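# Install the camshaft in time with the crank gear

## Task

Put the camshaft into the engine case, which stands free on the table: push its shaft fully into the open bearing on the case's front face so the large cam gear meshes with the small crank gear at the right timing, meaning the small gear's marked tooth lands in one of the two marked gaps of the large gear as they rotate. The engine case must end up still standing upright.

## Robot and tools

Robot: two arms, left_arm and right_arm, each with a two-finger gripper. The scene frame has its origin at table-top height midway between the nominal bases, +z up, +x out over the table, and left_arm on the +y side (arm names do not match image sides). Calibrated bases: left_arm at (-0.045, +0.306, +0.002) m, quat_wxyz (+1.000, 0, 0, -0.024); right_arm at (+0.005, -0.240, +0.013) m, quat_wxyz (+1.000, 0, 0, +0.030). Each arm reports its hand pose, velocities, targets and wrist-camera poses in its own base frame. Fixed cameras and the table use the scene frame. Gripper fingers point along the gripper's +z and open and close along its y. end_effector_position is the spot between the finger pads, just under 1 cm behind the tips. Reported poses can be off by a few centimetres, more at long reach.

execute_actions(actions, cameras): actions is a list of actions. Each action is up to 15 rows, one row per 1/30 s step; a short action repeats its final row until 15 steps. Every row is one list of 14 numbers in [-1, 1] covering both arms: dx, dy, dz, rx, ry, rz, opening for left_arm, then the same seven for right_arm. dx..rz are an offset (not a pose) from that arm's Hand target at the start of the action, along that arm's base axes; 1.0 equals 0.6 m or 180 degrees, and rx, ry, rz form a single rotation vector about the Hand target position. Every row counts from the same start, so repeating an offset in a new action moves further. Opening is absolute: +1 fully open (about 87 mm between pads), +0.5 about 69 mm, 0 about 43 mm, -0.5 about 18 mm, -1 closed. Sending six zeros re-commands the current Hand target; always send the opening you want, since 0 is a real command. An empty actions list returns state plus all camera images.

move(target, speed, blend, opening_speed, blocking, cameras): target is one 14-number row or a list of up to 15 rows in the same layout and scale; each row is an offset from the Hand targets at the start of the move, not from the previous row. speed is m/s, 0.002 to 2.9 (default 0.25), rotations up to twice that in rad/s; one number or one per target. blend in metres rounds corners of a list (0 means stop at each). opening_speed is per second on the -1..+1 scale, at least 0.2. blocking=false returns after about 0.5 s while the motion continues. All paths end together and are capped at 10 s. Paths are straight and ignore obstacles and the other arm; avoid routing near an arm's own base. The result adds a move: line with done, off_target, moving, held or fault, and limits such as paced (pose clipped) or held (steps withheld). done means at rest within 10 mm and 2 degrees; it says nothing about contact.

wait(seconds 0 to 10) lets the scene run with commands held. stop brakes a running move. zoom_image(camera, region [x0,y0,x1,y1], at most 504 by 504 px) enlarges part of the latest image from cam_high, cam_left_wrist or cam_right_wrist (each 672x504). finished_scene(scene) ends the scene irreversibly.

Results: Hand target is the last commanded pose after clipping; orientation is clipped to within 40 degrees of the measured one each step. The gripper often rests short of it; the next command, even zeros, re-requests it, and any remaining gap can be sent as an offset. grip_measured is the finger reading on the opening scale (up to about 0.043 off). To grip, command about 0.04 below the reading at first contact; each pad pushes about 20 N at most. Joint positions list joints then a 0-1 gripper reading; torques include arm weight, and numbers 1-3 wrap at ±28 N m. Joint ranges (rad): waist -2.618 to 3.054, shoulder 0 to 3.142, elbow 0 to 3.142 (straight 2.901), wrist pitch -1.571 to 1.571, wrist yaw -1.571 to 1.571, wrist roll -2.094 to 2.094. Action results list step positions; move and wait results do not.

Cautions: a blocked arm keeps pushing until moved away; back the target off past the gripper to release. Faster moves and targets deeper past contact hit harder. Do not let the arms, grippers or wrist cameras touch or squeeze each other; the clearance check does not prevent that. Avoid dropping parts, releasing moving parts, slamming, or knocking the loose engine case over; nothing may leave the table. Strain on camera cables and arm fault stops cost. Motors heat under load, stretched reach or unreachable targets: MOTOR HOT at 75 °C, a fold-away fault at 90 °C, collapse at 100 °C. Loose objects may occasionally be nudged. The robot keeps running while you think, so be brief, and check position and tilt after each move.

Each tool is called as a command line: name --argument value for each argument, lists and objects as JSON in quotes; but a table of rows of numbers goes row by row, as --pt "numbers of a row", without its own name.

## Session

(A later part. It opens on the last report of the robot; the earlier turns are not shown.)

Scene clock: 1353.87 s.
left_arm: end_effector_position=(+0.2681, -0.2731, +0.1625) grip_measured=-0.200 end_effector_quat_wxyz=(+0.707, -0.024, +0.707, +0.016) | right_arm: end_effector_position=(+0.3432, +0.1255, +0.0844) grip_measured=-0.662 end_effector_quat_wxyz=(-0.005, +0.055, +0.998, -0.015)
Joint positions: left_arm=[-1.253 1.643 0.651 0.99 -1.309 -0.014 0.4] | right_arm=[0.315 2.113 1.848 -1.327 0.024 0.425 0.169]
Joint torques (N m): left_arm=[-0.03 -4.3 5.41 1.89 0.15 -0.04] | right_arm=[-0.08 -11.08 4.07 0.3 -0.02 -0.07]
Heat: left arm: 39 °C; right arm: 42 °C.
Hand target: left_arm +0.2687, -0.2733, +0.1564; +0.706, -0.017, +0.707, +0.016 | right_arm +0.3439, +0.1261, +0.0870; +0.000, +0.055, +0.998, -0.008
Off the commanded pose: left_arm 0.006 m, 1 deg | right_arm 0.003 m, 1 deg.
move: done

move --pt "0 0 0 0 0 0 -0.2 -0.001 0 0.038 0 0 0 -0.85" --pt "0 0 0 0 0 0 -0.2 0.0 0.00 0.003 0 0 0 -0.85" --speed 0.08 --cameras '["cam_left_wrist","cam_right_wrist"]'

zoom_image --camera "cam_left_wrist" --region '[350, 160, 560, 300]'

zoom_image --camera "cam_right_wrist" --region '[0, 160, 320, 360]'

Scene clock: 1362.47 s.
left_arm: end_effector_position=(+0.2681, -0.2731, +0.1625) grip_measured=-0.200 end_effector_quat_wxyz=(+0.707, -0.024, +0.707, +0.016) | right_arm: end_effector_position=(+0.3431, +0.1254, +0.0860) grip_measured=-0.662 end_effector_quat_wxyz=(-0.006, +0.055, +0.998, -0.015)
Joint positions: left_arm=[-1.253 1.643 0.651 0.99 -1.309 -0.014 0.4] | right_arm=[0.315 2.113 1.855 -1.334 0.024 0.425 0.169]
Joint torques (N m): left_arm=[-0.02 -4.31 5.42 1.89 0.15 -0.05] | right_arm=[-0.08 -11.1 4.07 0.31 -0.03 -0.06]
Heat: left arm: 39 °C; right arm: 42 °C.
Hand target: left_arm +0.2687, -0.2733, +0.1564; +0.706, -0.017, +0.707, +0.016 | right_arm +0.3439, +0.1261, +0.0888; +0.000, +0.055, +0.998, -0.008
Off the commanded pose: left_arm 0.006 m, 1 deg | right_arm 0.003 m, 1 deg.
move: done
Images, in order (width x height): cam_left_wrist 672x504, cam_right_wrist 672x504.

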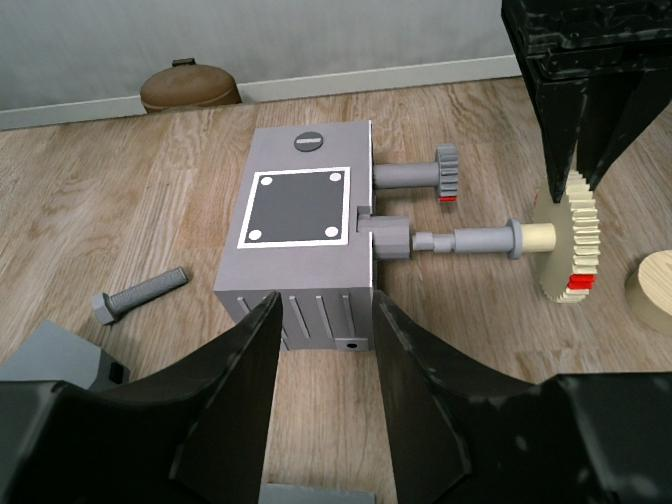

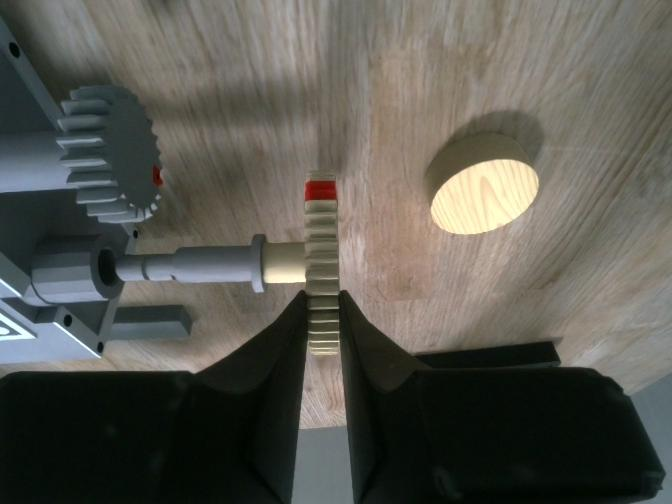

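Scaled by 2.400 from the camera's 672x504 image, which has a finer 960x720 frame.

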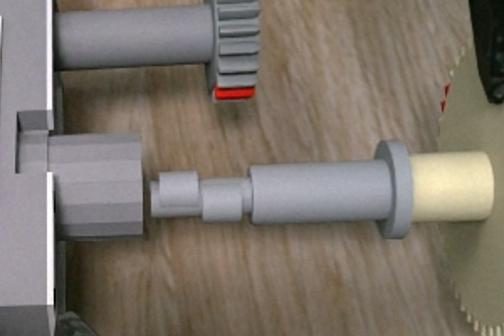

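Scaled by 1.575 from the camera's 672x504 image, which has a finer 960x720 frame.

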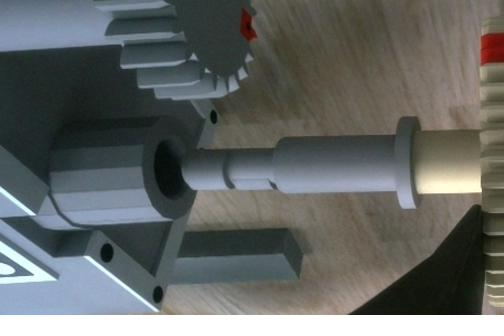

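move --pt "0 0 0 0 0 0 -0.2 0.002 0 0.035 0 0 0 -0.85" --pt "0 0 0 0 0 0 -0.2 0.0035 0.00 0.0013 0 0 0 -0.85" --speed 0.08

Scene clock: 1374.23 s.
left_arm: end_effector_position=(+0.2681, -0.2731, +0.1625) grip_measured=-0.200 end_effector_quat_wxyz=(+0.707, -0.024, +0.707, +0.016) | right_arm: end_effector_position=(+0.3450, +0.1261, +0.0897) grip_measured=-0.662 end_effector_quat_wxyz=(-0.002, +0.055, +0.998, -0.014)
Joint positions: left_arm=[-1.253 1.643 0.651 0.99 -1.309 -0.014 0.4] | right_arm=[0.315 2.113 1.871 -1.342 0.024 0.425 0.169]
Joint torques (N m): left_arm=[-0.02 -4.3 5.42 1.89 0.15 -0.05] | right_arm=[-0.23 -10.3 4.1 0.32 -0.03 -0.08]
Heat: left arm: 39 °C; right arm: 42 °C.
Hand target: left_arm +0.2687, -0.2733, +0.1564; +0.706, -0.017, +0.707, +0.016 | right_arm +0.3459, +0.1261, +0.0895; +0.000, +0.055, +0.998, -0.008
Off the commanded pose: left_arm 0.006 m, 1 deg | right_arm 0.001 m, 1 deg.
move: done

move --target '[0,0,0,0,0,0,-0.2, 0.0027,0.0,-0.002,0,0,0,-0.85]' --speed 0.06

Scene clock: 1380.67 s.
left_arm: end_effector_position=(+0.2681, -0.2731, +0.1625) grip_measured=-0.200 end_effector_quat_wxyz=(+0.707, -0.024, +0.707, +0.016) | right_arm: end_effector_position=(+0.3454, +0.1262, +0.0897) grip_measured=-0.662 end_effector_quat_wxyz=(-0.001, +0.055, +0.998, -0.013)
Joint positions: left_arm=[-1.253 1.643 0.651 0.99 -1.309 -0.014 0.4] | right_arm=[0.315 2.113 1.871 -1.341 0.024 0.425 0.169]
Joint torques (N m): left_arm=[-0.03 -4.3 5.41 1.89 0.15 -0.05] | right_arm=[-0.34 -9.7 4.55 0.33 -0.03 -0.09]
Heat: left arm: 39 °C; right arm: 42 °C.
Hand target: left_arm +0.2687, -0.2733, +0.1564; +0.706, -0.017, +0.707, +0.016 | right_arm +0.3476, +0.1261, +0.0883; +0.000, +0.055, +0.998, -0.008
Off the commanded pose: left_arm 0.006 m, 1 deg | right_arm 0.003 m, 1 deg.
move: done

move --target '[0,0,0,0,0,0,-0.2, 0.001,0.0,-0.004,0,0,0,-0.85]' --speed 0.06

Scene clock: 1388.23 s.
left_arm: end_effector_position=(+0.2681, -0.2731, +0.1625) grip_measured=-0.200 end_effector_quat_wxyz=(+0.707, -0.024, +0.707, +0.016) | right_arm: end_effector_position=(+0.3472, +0.1268, +0.0894) grip_measured=-0.662 end_effector_quat_wxyz=(+0.002, +0.055, +0.998, -0.012)
Joint positions: left_arm=[-1.253 1.643 0.651 0.99 -1.309 -0.014 0.4] | right_arm=[0.315 2.113 1.871 -1.333 0.024 0.425 0.169]
Joint torques (N m): left_arm=[-0.02 -4.3 5.41 1.89 0.15 -0.05] | right_arm=[-0.36 -9.43 4.12 0.36 -0.02 -0.09]
Heat: left arm: 39 °C; right arm: 42 °C.
Hand target: left_arm +0.2687, -0.2733, +0.1564; +0.706, -0.017, +0.707, +0.016 | right_arm +0.3482, +0.1261, +0.0859; +0.000, +0.055, +0.998, -0.008
Off the commanded pose: left_arm 0.006 m, 1 deg | right_arm 0.004 m, 1 deg.
move: done

move --target '[0,0,0,0,0,0,-0.2, -0.001,0.0,-0.0025,0,0,0,-0.85]' --speed 0.06 --cameras '["cam_left_wrist","cam_right_wrist"]'

zoom_image --camera "cam_left_wrist" --region '[350, 160, 560, 300]'

zoom_image --camera "cam_right_wrist" --region '[0, 160, 320, 360]'

Scene clock: 1395.10 s.
left_arm: end_effector_position=(+0.2681, -0.2731, +0.1625) grip_measured=-0.200 end_effector_quat_wxyz=(+0.707, -0.024, +0.707, +0.016) | right_arm: end_effector_position=(+0.3467, +0.1266, +0.0872) grip_measured=-0.662 end_effector_quat_wxyz=(+0.001, +0.055, +0.998, -0.012)
Joint positions: left_arm=[-1.253 1.643 0.651 0.99 -1.309 -0.014 0.4] | right_arm=[0.315 2.113 1.862 -1.326 0.024 0.425 0.169]
Joint torques (N m): left_arm=[-0.02 -4.31 5.41 1.89 0.15 -0.05] | right_arm=[-0.35 -9.68 4.08 0.34 -0.03 -0.09]
Heat: left arm: 39 °C; right arm: 42 °C.
Hand target: left_arm +0.2687, -0.2733, +0.1564; +0.706, -0.017, +0.707, +0.016 | right_arm +0.3476, +0.1261, +0.0845; +0.000, +0.055, +0.998, -0.008
Off the commanded pose: left_arm 0.006 m, 1 deg | right_arm 0.003 m, 1 deg.
move: done
Images, in order (width x height): cam_left_wrist 672x504, cam_right_wrist 672x504.

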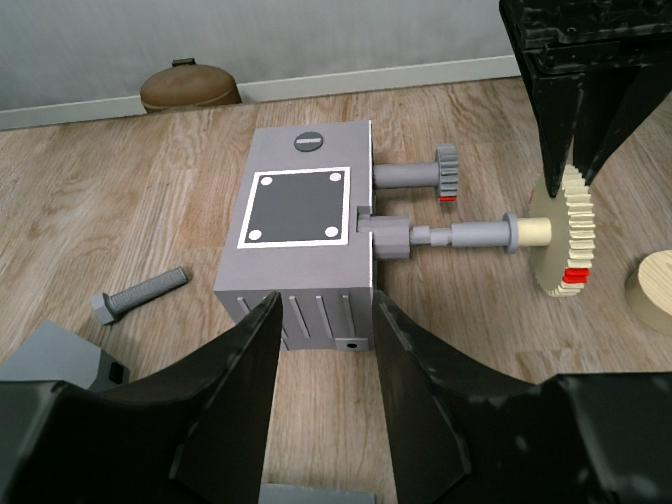

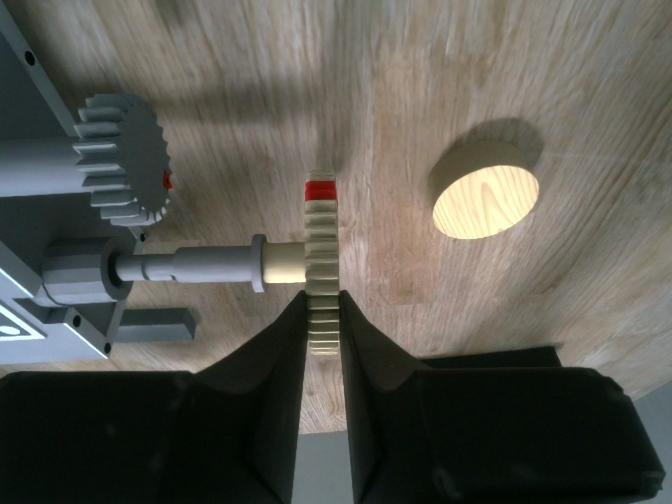

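Scaled by 2.400 from the camera's 672x504 image, which has a finer 960x720 frame.

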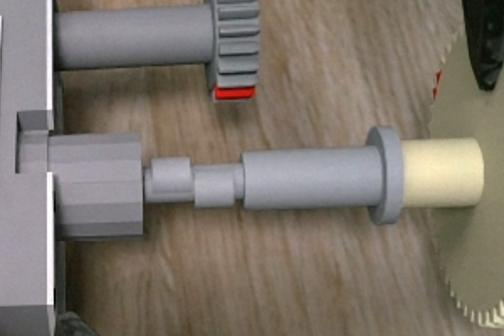

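Scaled by 1.575 from the camera's 672x504 image, which has a finer 960x720 frame.

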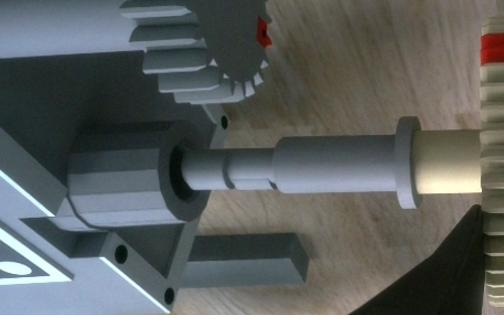

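move --target '[0,0,0,0,0,0,-0.2, 0.002,0.022,0,0,0,0,-0.85]' --speed 0.05 --cameras '["cam_left_wrist","cam_right_wrist"]'

zoom_image --camera "cam_left_wrist" --region '[350, 160, 560, 300]'

zoom_image --camera "cam_right_wrist" --region '[0, 160, 320, 360]'

Scene clock: 1405.27 s.
left_arm: end_effector_position=(+0.2681, -0.2731, +0.1625) grip_measured=-0.200 end_effector_quat_wxyz=(+0.707, -0.024, +0.707, +0.016) | right_arm: end_effector_position=(+0.3453, +0.1297, +0.0802) grip_measured=-0.662 end_effector_quat_wxyz=(-0.006, +0.054, +0.998, -0.019)
Joint positions: left_arm=[-1.253 1.643 0.651 0.99 -1.309 -0.014 0.4] | right_arm=[0.327 2.133 1.862 -1.326 0.031 0.435 0.169]
Joint torques (N m): left_arm=[-0.02 -4.3 5.41 1.89 0.15 -0.05] | right_arm=[1.36 -9.58 6.69 0.19 -0.11 0.09]
Heat: left arm: 39 °C; right arm: 42 °C.
Hand target: left_arm +0.2687, -0.2733, +0.1564; +0.706, -0.017, +0.707, +0.016 | right_arm +0.3488, +0.1394, +0.0845; +0.000, +0.055, +0.998, -0.008
Off the commanded pose: left_arm 0.006 m, 1 deg | right_arm 0.011 m, 1 deg.
move: off_target (right_arm)
Images, in order (width x height): cam_left_wrist 672x504, cam_right_wrist 672x504.

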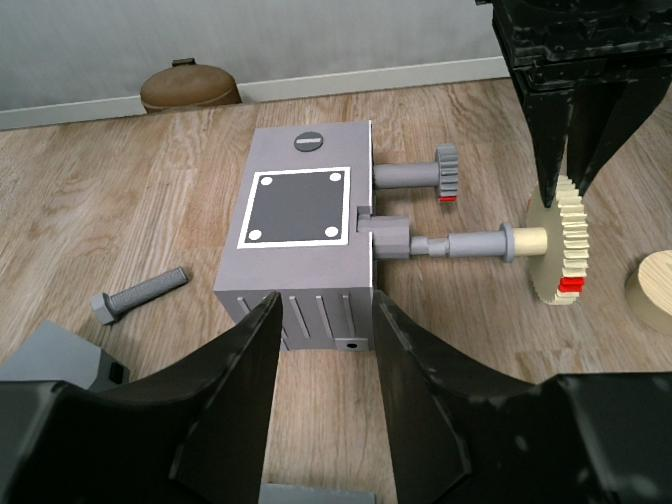

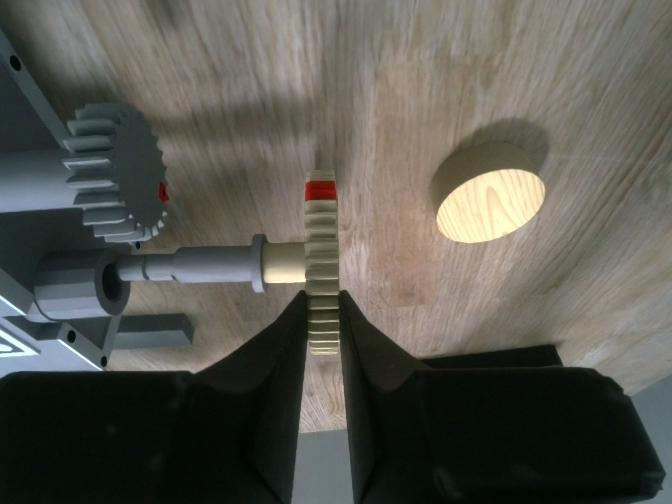

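Scaled by 2.400 from the camera's 672x504 image, which has a finer 960x720 frame.

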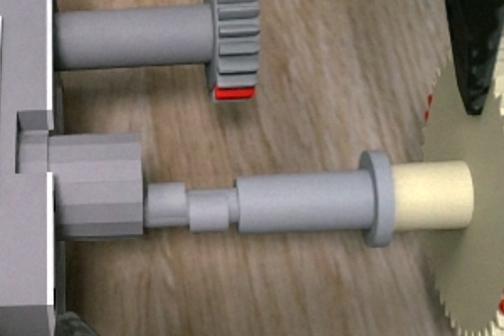

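Scaled by 1.575 from the camera's 672x504 image, which has a finer 960x720 frame.

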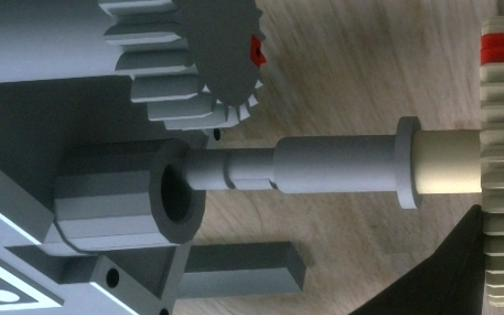

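move --pt "0 0 0 0 0 0 -0.2 -0.0135 -0.099 0.0083 0 0 0 -0.85" --pt "0 0 0 0 0 0 -0.2 -0.003 -0.0157 0.0083 0 0 0 -0.85" --speed 0.06 --cameras '["cam_left_wrist","cam_right_wrist"]'

Scene clock: 1424.67 s.
left_arm: end_effector_position=(+0.2681, -0.2731, +0.1625) grip_measured=-0.200 end_effector_quat_wxyz=(+0.707, -0.024, +0.707, +0.016) | right_arm: end_effector_position=(+0.3452, +0.1256, +0.0828) grip_measured=-0.662 end_effector_quat_wxyz=(-0.001, +0.054, +0.998, -0.014)
Joint positions: left_arm=[-1.253 1.643 0.651 0.99 -1.309 -0.014 0.4] | right_arm=[0.315 2.112 1.842 -1.313 0.026 0.422 0.169]
Joint torques (N m): left_arm=[-0.03 -4.3 5.42 1.89 0.15 -0.05] | right_arm=[0.55 -9.47 7.21 0.04 -0.04 -0.01]
Heat: left arm: 40 °C; right arm: 42 °C.
Hand target: left_arm +0.2687, -0.2733, +0.1564; +0.706, -0.017, +0.707, +0.016 | right_arm +0.3470, +0.1299, +0.0895; +0.000, +0.055, +0.998, -0.008
Off the commanded pose: left_arm 0.006 m, 1 deg | right_arm 0.008 m, 1 deg.
move: done
Images, in order (width x height): cam_left_wrist 672x504, cam_right_wrist 672x504.

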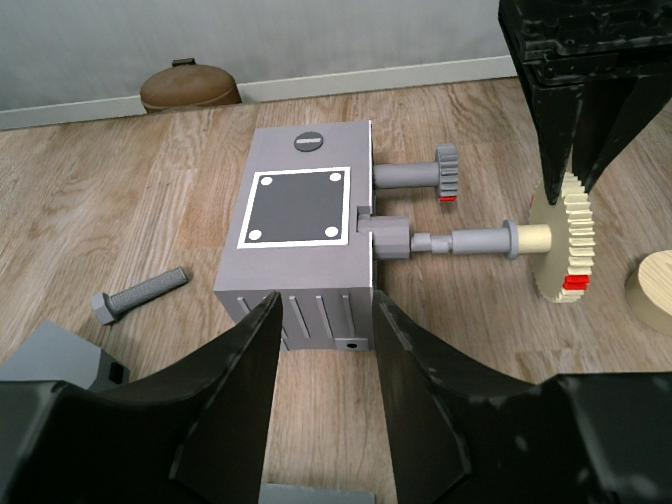

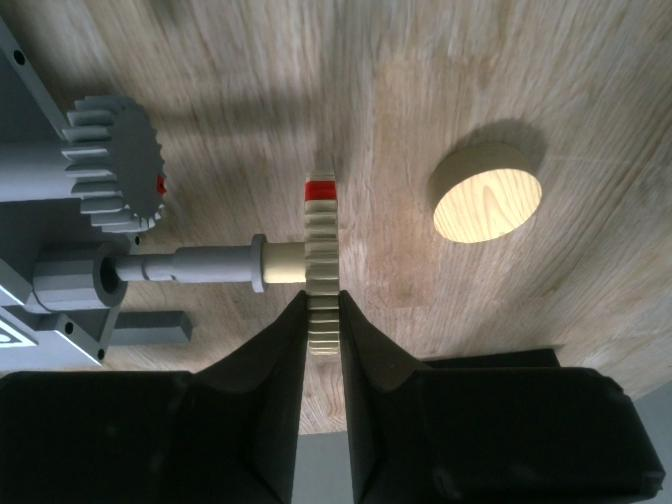

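move --pt "0 0 0 0 0 0 -0.2 -0.01 -0.083 0.0073 0 0 0 -0.85" --pt "0 0 0 0 0 0 -0.2 0.0008 0 0.0073 0 0 0 -0.85" --speed 0.06 --cameras '["cam_left_wrist","cam_right_wrist"]'

zoom_image --camera "cam_left_wrist" --region '[350, 160, 560, 300]'

zoom_image --camera "cam_right_wrist" --region '[0, 160, 320, 360]'

Scene clock: 1435.83 s.
left_arm: end_effector_position=(+0.2681, -0.2731, +0.1625) grip_measured=-0.200 end_effector_quat_wxyz=(+0.707, -0.024, +0.707, +0.016) | right_arm: end_effector_position=(+0.3458, +0.1258, +0.0871) grip_measured=-0.662 end_effector_quat_wxyz=(-0.001, +0.054, +0.998, -0.014)
Joint positions: left_arm=[-1.253 1.643 0.651 0.99 -1.309 -0.014 0.4] | right_arm=[0.314 2.114 1.862 -1.331 0.025 0.422 0.169]
Joint torques (N m): left_arm=[-0.02 -4.31 5.42 1.89 0.15 -0.05] | right_arm=[0.68 -9.51 7.19 0.05 -0.04 0.02]
Heat: left arm: 40 °C; right arm: 42 °C.
Hand target: left_arm +0.2687, -0.2733, +0.1564; +0.706, -0.017, +0.707, +0.016 | right_arm +0.3475, +0.1299, +0.0938; +0.000, +0.055, +0.998, -0.008
Off the commanded pose: left_arm 0.006 m, 1 deg | right_arm 0.008 m, 1 deg.
move: done
Images, in order (width x height): cam_left_wrist 672x504, cam_right_wrist 672x504.

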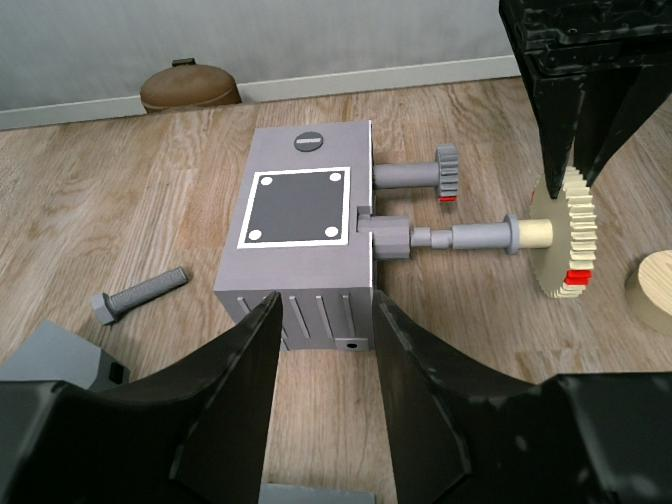

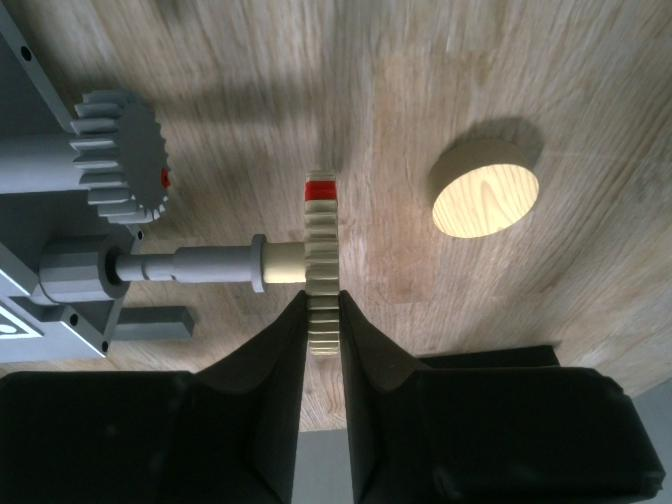

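Scaled by 2.400 from the camera's 672x504 image, which has a finer 960x720 frame.

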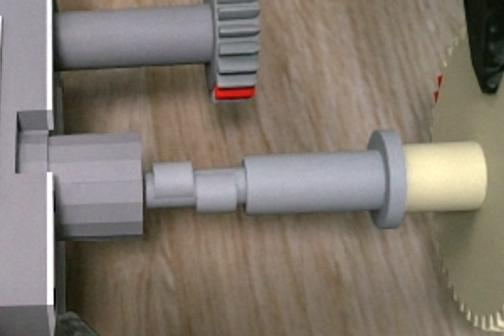

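Scaled by 1.575 from the camera's 672x504 image, which has a finer 960x720 frame.

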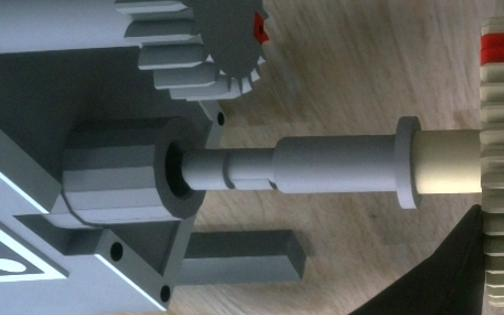

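move --target '[0,0,0,0,0,0,-0.2, 0.0022,0.02,0,0,0,0,-0.85]' --speed 0.05 --cameras '["cam_left_wrist","cam_right_wrist"]'

zoom_image --camera "cam_left_wrist" --region '[350, 160, 560, 300]'

zoom_image --camera "cam_right_wrist" --region '[0, 160, 320, 360]'

Scene clock: 1443.97 s.
left_arm: end_effector_position=(+0.2681, -0.2731, +0.1625) grip_measured=-0.200 end_effector_quat_wxyz=(+0.707, -0.024, +0.707, +0.016) | right_arm: end_effector_position=(+0.3476, +0.1372, +0.0873) grip_measured=-0.662 end_effector_quat_wxyz=(-0.001, +0.054, +0.998, -0.014)
Joint positions: left_arm=[-1.253 1.643 0.651 0.99 -1.309 -0.014 0.4] | right_arm=[0.339 2.137 1.899 -1.344 0.025 0.448 0.169]
Joint torques (N m): left_arm=[-0.02 -4.31 5.41 1.89 0.15 -0.05] | right_arm=[0.72 -9.62 7.17 0.03 -0.03 0.01]
Heat: left arm: 40 °C; right arm: 42 °C.
Hand target: left_arm +0.2687, -0.2733, +0.1564; +0.706, -0.017, +0.707, +0.016 | right_arm +0.3487, +0.1419, +0.0938; +0.000, +0.055, +0.998, -0.008
Off the commanded pose: left_arm 0.006 m, 1 deg | right_arm 0.008 m, 1 deg.
move: done
Images, in order (width x height): cam_left_wrist 672x504, cam_right_wrist 672x504.

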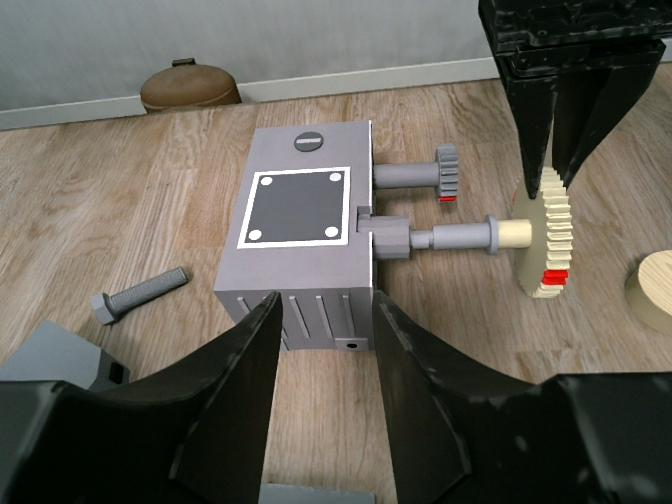

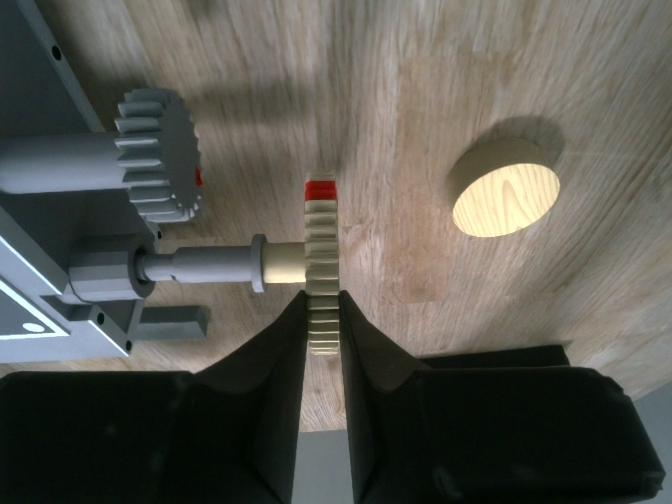

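Scaled by 2.400 from the camera's 672x504 image, which has a finer 960x720 frame.

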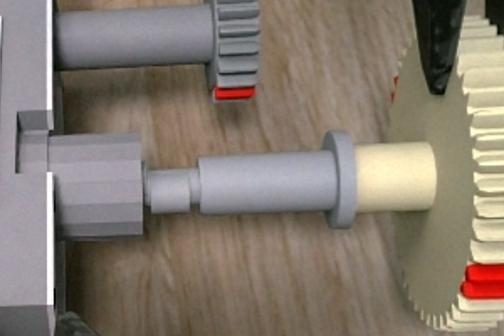

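Scaled by 1.575 from the camera's 672x504 image, which has a finer 960x720 frame.

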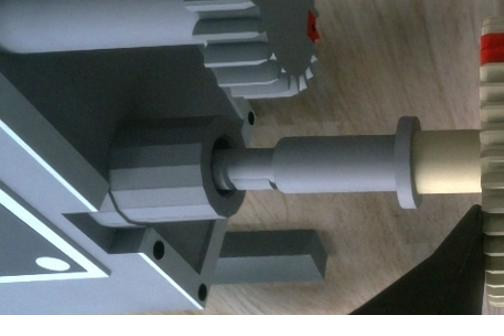

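move --target '[0,0,0,0,0,0,-0.2, 0.0025,0.0167,-0.001,0,0,0,-0.85]' --speed 0.05 --cameras '["cam_left_wrist","cam_right_wrist"]'

zoom_image --camera "cam_left_wrist" --region '[350, 160, 560, 300]'

zoom_image --camera "cam_right_wrist" --region '[40, 190, 280, 330]'

Scene clock: 1451.97 s.
left_arm: end_effector_position=(+0.2681, -0.2731, +0.1625) grip_measured=-0.200 end_effector_quat_wxyz=(+0.707, -0.024, +0.707, +0.016) | right_arm: end_effector_position=(+0.3494, +0.1469, +0.0868) grip_measured=-0.662 end_effector_quat_wxyz=(-0.001, +0.055, +0.998, -0.014)
Joint positions: left_arm=[-1.253 1.643 0.651 0.99 -1.309 -0.014 0.4] | right_arm=[0.36 2.16 1.932 -1.355 0.025 0.469 0.169]
Joint torques (N m): left_arm=[-0.01 -4.31 5.42 1.89 0.15 -0.05] | right_arm=[0.8 -9.78 7.19 0.02 -0.03 0.02]
Heat: left arm: 40 °C; right arm: 43 °C.
Hand target: left_arm +0.2687, -0.2733, +0.1564; +0.706, -0.017, +0.707, +0.016 | right_arm +0.3503, +0.1519, +0.0932; +0.000, +0.055, +0.998, -0.008
Off the commanded pose: left_arm 0.006 m, 1 deg | right_arm 0.008 m, 1 deg.
move: done
Images, in order (width x height): cam_left_wrist 672x504, cam_right_wrist 672x504.

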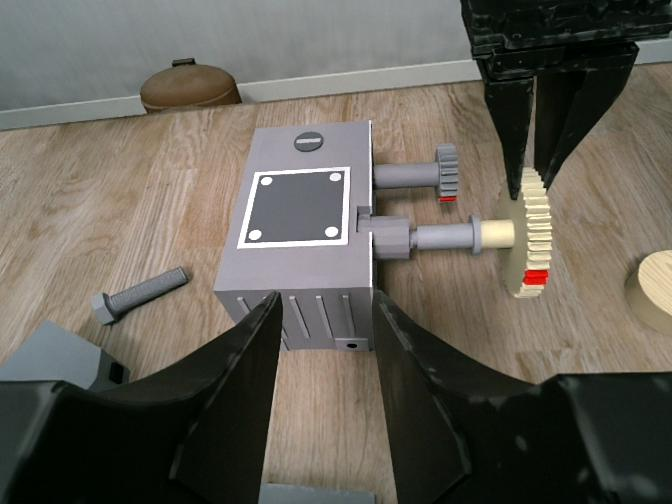

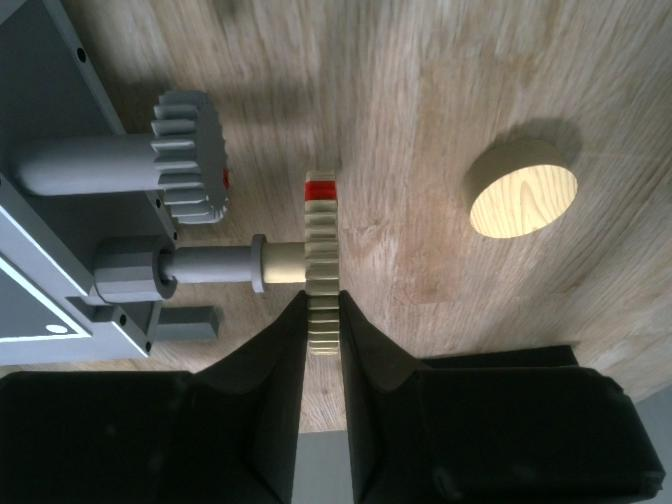

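Scaled by 2.400 from the camera's 672x504 image, which has a finer 960x720 frame.

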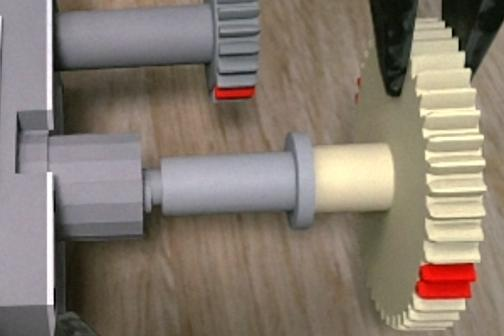

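Scaled by 2.100 from the camera's 672x504 image, which has a finer 960x720 frame.

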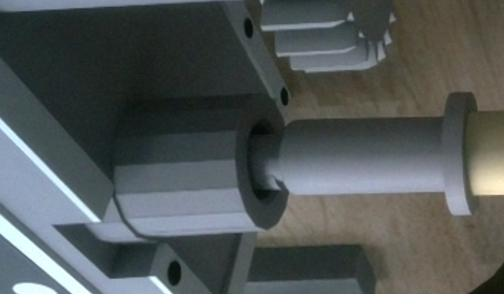

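move --target '[0,0,0,0,0,0,-0.2, 0.001,0.0133,0.002,0,0,0,-0.85]' --speed 0.05 --cameras '["cam_left_wrist","cam_right_wrist"]'

zoom_image --camera "cam_left_wrist" --region '[350, 160, 560, 300]'

zoom_image --camera "cam_right_wrist" --region '[40, 190, 280, 330]'

Scene clock: 1463.30 s.
left_arm: end_effector_position=(+0.2681, -0.2731, +0.1625) grip_measured=-0.200 end_effector_quat_wxyz=(+0.707, -0.024, +0.707, +0.016) | right_arm: end_effector_position=(+0.3501, +0.1546, +0.0881) grip_measured=-0.662 end_effector_quat_wxyz=(-0.001, +0.055, +0.998, -0.014)
Joint positions: left_arm=[-1.253 1.643 0.651 0.99 -1.309 -0.014 0.4] | right_arm=[0.376 2.177 1.964 -1.371 0.025 0.486 0.169]
Joint torques (N m): left_arm=[-0.02 -4.31 5.41 1.89 0.15 -0.05] | right_arm=[0.83 -9.88 7.21 0.03 -0.04 0]
Heat: left arm: 40 °C; right arm: 43 °C.
Hand target: left_arm +0.2687, -0.2733, +0.1564; +0.706, -0.017, +0.707, +0.016 | right_arm +0.3509, +0.1598, +0.0944; +0.000, +0.055, +0.998, -0.008
Off the commanded pose: left_arm 0.006 m, 1 deg | right_arm 0.008 m, 1 deg.
move: done
Images, in order (width x height): cam_left_wrist 672x504, cam_right_wrist 672x504.

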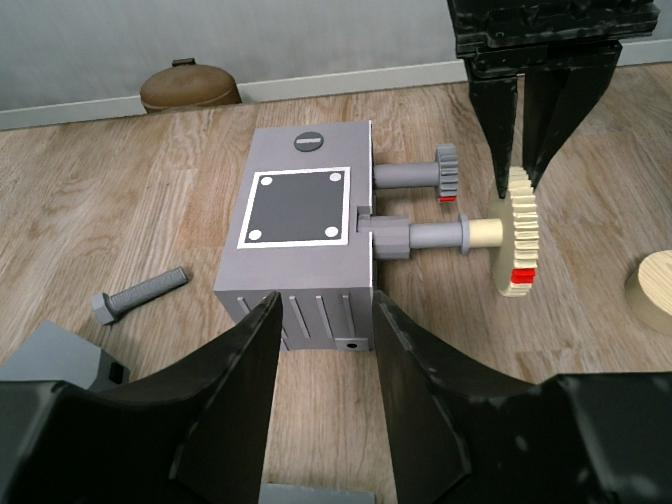

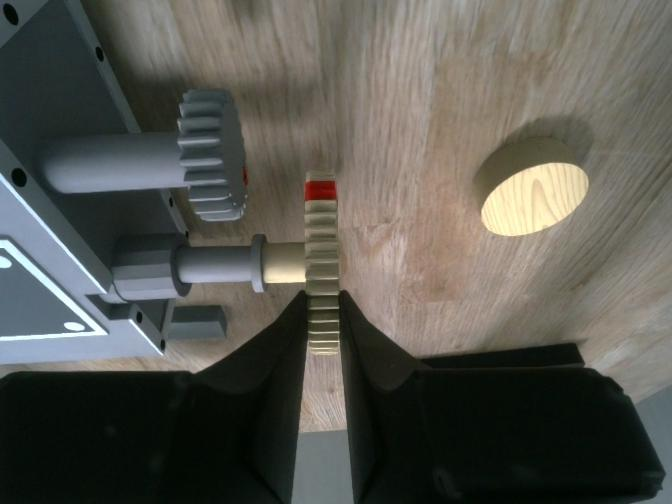

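Scaled by 2.400 from the camera's 672x504 image, which has a finer 960x720 frame.

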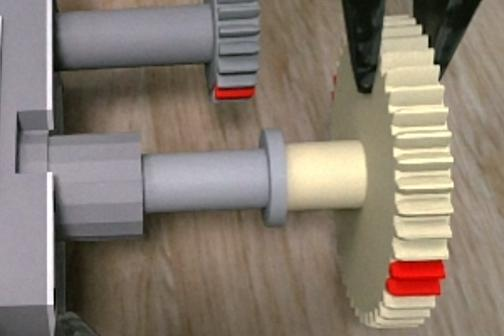

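Scaled by 2.100 from the camera's 672x504 image, which has a finer 960x720 frame.

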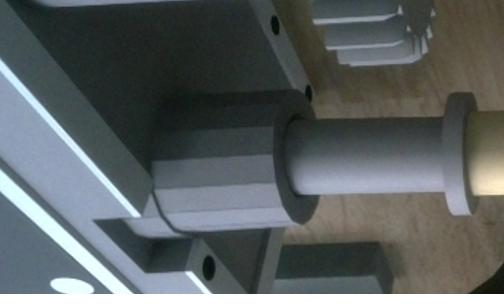

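move --target '[0,0,0,0,0,0,-0.2, 0.0018,0.0167,0.0005,0,0,0,-0.85]' --speed 0.05 --cameras '["cam_left_wrist","cam_right_wrist"]'

zoom_image --camera "cam_left_wrist" --region '[350, 120, 560, 310]'

zoom_image --camera "cam_right_wrist" --region '[80, 60, 380, 360]'

Scene clock: 1478.63 s.
left_arm: end_effector_position=(+0.2681, -0.2731, +0.1625) grip_measured=-0.200 end_effector_quat_wxyz=(+0.707, -0.024, +0.707, +0.016) | right_arm: end_effector_position=(+0.3496, +0.1594, +0.0886) grip_measured=-0.662 end_effector_quat_wxyz=(-0.005, +0.054, +0.998, -0.021)
Joint positions: left_arm=[-1.253 1.643 0.651 0.99 -1.309 -0.014 0.4] | right_arm=[0.391 2.2 2.002 -1.4 0.033 0.499 0.169]
Joint torques (N m): left_arm=[-0.02 -4.31 5.41 1.89 0.15 -0.05] | right_arm=[1.39 -10 7.28 0.14 -0.12 0.09]
Heat: left arm: 40 °C; right arm: 44 °C.
Hand target: left_arm +0.2687, -0.2733, +0.1564; +0.706, -0.017, +0.707, +0.016 | right_arm +0.3520, +0.1699, +0.0947; +0.000, +0.055, +0.998, -0.008
Off the commanded pose: left_arm 0.006 m, 1 deg | right_arm 0.012 m, 2 deg.
move: off_target (right_arm)
Images, in order (width x height): cam_left_wrist 672x504, cam_right_wrist 672x504.

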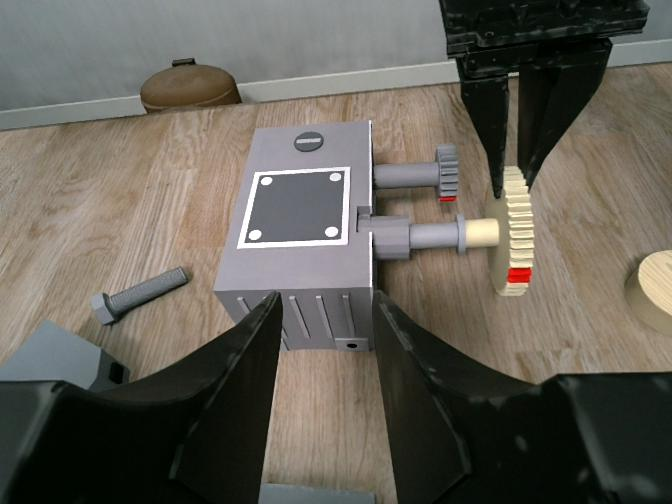

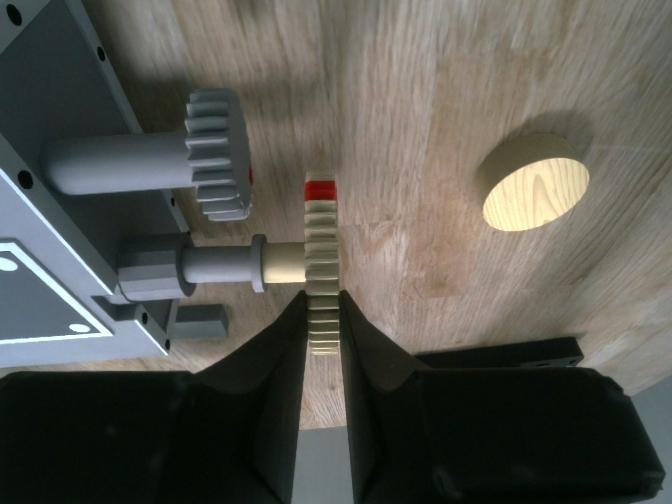

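Scaled by 2.400 from the camera's 672x504 image, which has a finer 960x720 frame.

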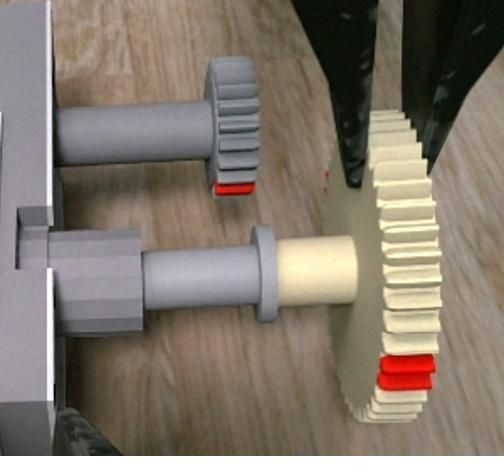

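Scaled by 1.680 from the camera's 672x504 image, which has a finer 960x720 frame.

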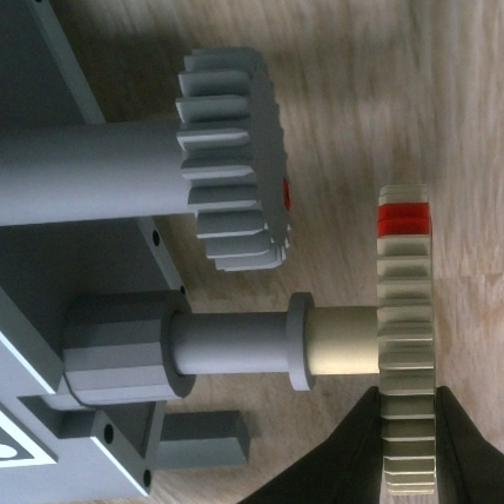

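move --target '[0,0,0,0,0,0,-0.2, 0.0015,0.0133,0,0,0,0,-0.85]' --speed 0.04 --cameras '["cam_left_wrist","cam_right_wrist"]'

zoom_image --camera "cam_left_wrist" --region '[350, 120, 560, 310]'

zoom_image --camera "cam_right_wrist" --region '[80, 60, 380, 360]'

Scene clock: 1491.47 s.
left_arm: end_effector_position=(+0.2681, -0.2731, +0.1625) grip_measured=-0.200 end_effector_quat_wxyz=(+0.707, -0.024, +0.707, +0.016) | right_arm: end_effector_position=(+0.3500, +0.1603, +0.0892) grip_measured=-0.662 end_effector_quat_wxyz=(-0.007, +0.052, +0.998, -0.031)
Joint positions: left_arm=[-1.253 1.643 0.651 0.99 -1.309 -0.014 0.4] | right_arm=[0.4 2.218 2.033 -1.425 0.049 0.505 0.169]
Joint torques (N m): left_arm=[-0.03 -4.29 5.41 1.89 0.15 -0.04] | right_arm=[2.06 -10.02 7.38 0.21 -0.31 0.18]
Heat: left arm: 40 °C; right arm: 44 °C.
Hand target: left_arm +0.2687, -0.2733, +0.1564; +0.706, -0.017, +0.707, +0.016 | right_arm +0.3529, +0.1780, +0.0946; +0.000, +0.055, +0.998, -0.008
Off the commanded pose: left_arm 0.006 m, 1 deg | right_arm 0.019 m, 3 deg.
move: off_target (right_arm)
Images, in order (width x height): cam_left_wrist 672x504, cam_right_wrist 672x504.

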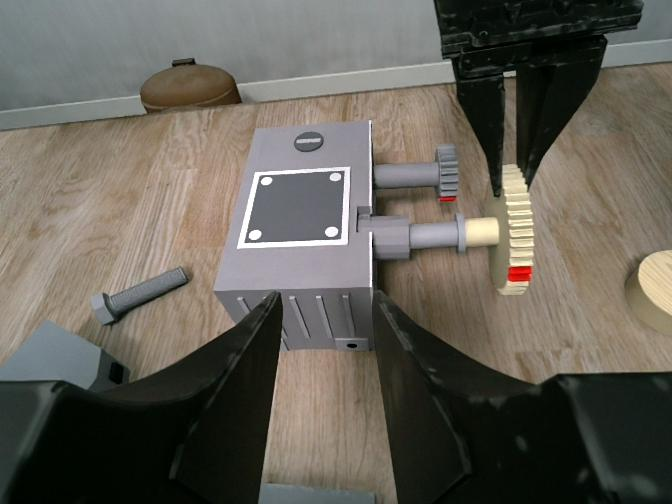

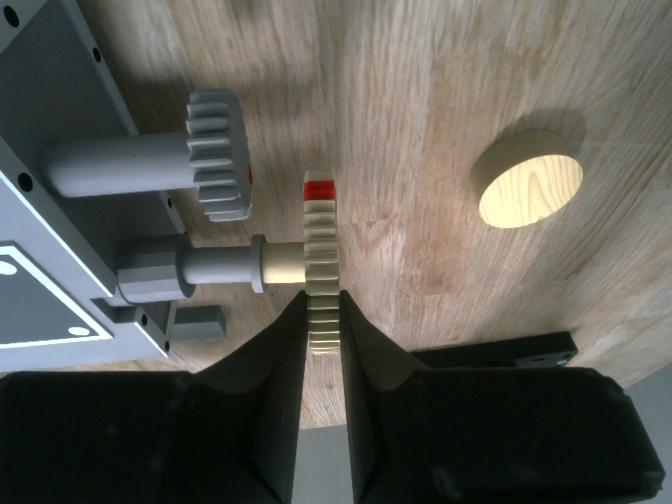

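Scaled by 2.400 from the camera's 672x504 image, which has a finer 960x720 frame.

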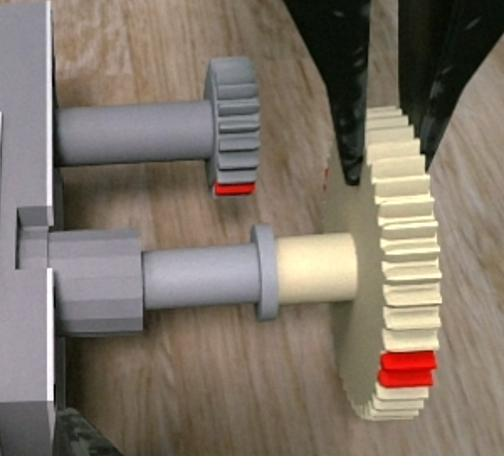

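Scaled by 1.680 from the camera's 672x504 image, which has a finer 960x720 frame.

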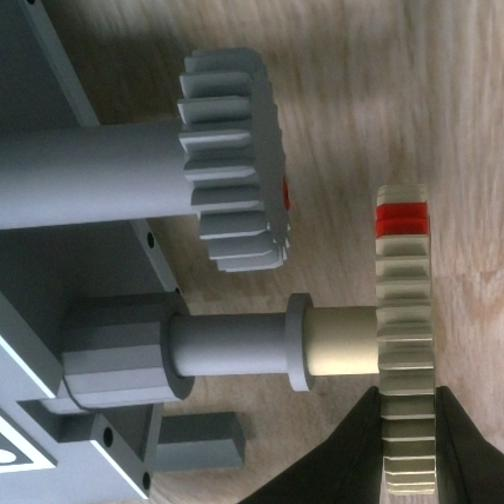

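move --pt "0 0 0 0 0 0 -0.2 -0.004 -0.055 0 0.01 -0.0005 0 -0.85" --pt "0 0 0 0 0 0 -0.2 -0.002 -0.025 0 0.01 -0.0005 0 -0.85" --speed 0.05 --cameras '["cam_left_wrist","cam_right_wrist"]'

zoom_image --camera "cam_left_wrist" --region '[350, 120, 560, 310]'

zoom_image --camera "cam_right_wrist" --region '[60, 60, 360, 360]'

Scene clock: 1509.07 s.
left_arm: end_effector_position=(+0.2681, -0.2731, +0.1625) grip_measured=-0.200 end_effector_quat_wxyz=(+0.707, -0.024, +0.707, +0.016) | right_arm: end_effector_position=(+0.3490, +0.1551, +0.0853) grip_measured=-0.662 end_effector_quat_wxyz=(-0.010, +0.055, +0.998, -0.003)
Joint positions: left_arm=[-1.253 1.643 0.651 0.99 -1.309 -0.014 0.4] | right_arm=[0.367 2.181 1.957 -1.367 -0.003 0.477 0.169]
Joint torques (N m): left_arm=[-0.02 -4.31 5.42 1.89 0.15 -0.05] | right_arm=[1.13 -10.96 6.93 0.13 -0.08 0.07]
Heat: left arm: 40 °C; right arm: 43 °C.
Hand target: left_arm +0.2687, -0.2733, +0.1564; +0.706, -0.017, +0.707, +0.016 | right_arm +0.3516, +0.1629, +0.0947; +0.000, +0.055, +0.998, +0.008
Off the commanded pose: left_arm 0.006 m, 1 deg | right_arm 0.013 m, 2 deg.
move: off_target (right_arm)
Images, in order (width x height): cam_left_wrist 672x504, cam_right_wrist 672x504.

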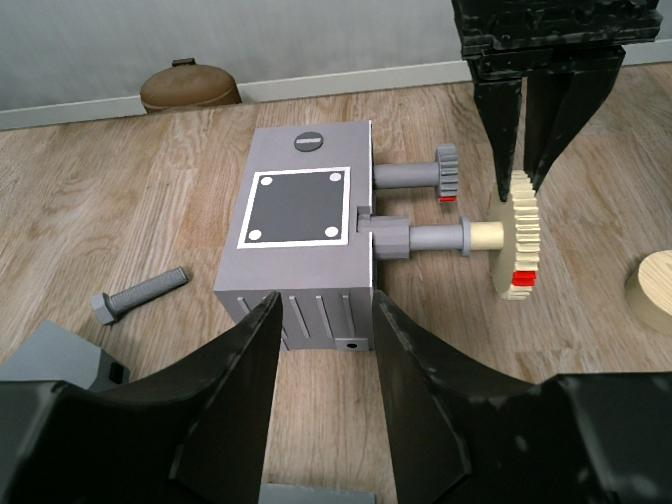

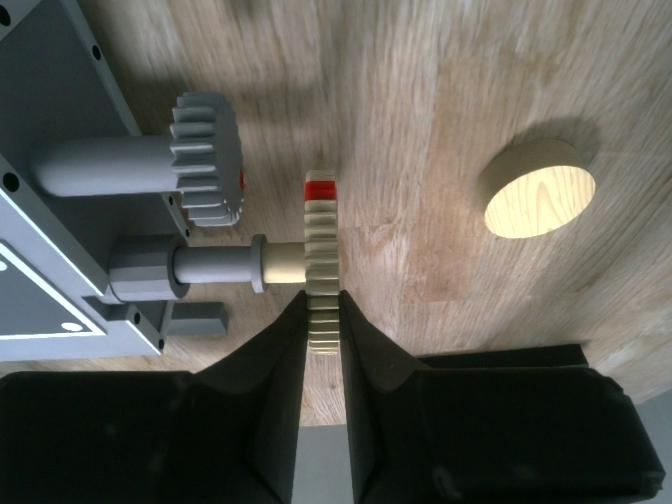

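Scaled by 2.400 from the camera's 672x504 image, which has a finer 960x720 frame.

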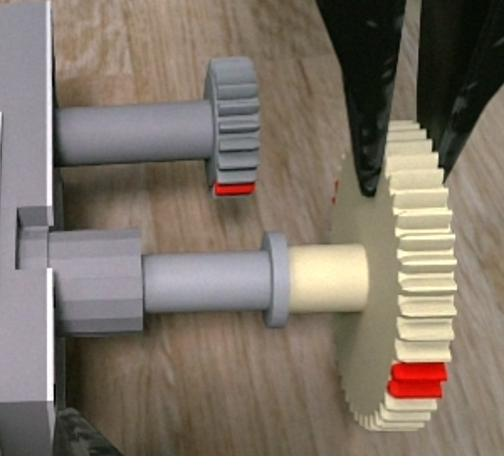

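Scaled by 1.680 from the camera's 672x504 image, which has a finer 960x720 frame.

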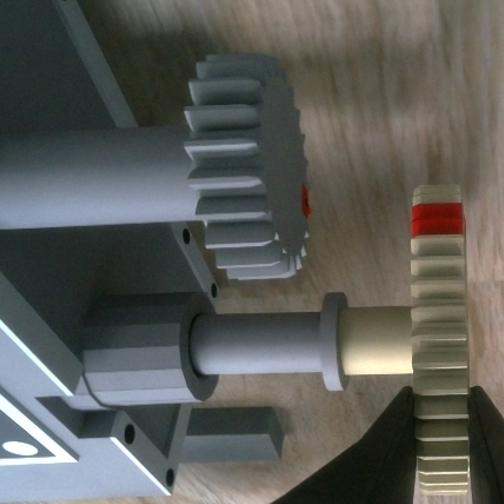

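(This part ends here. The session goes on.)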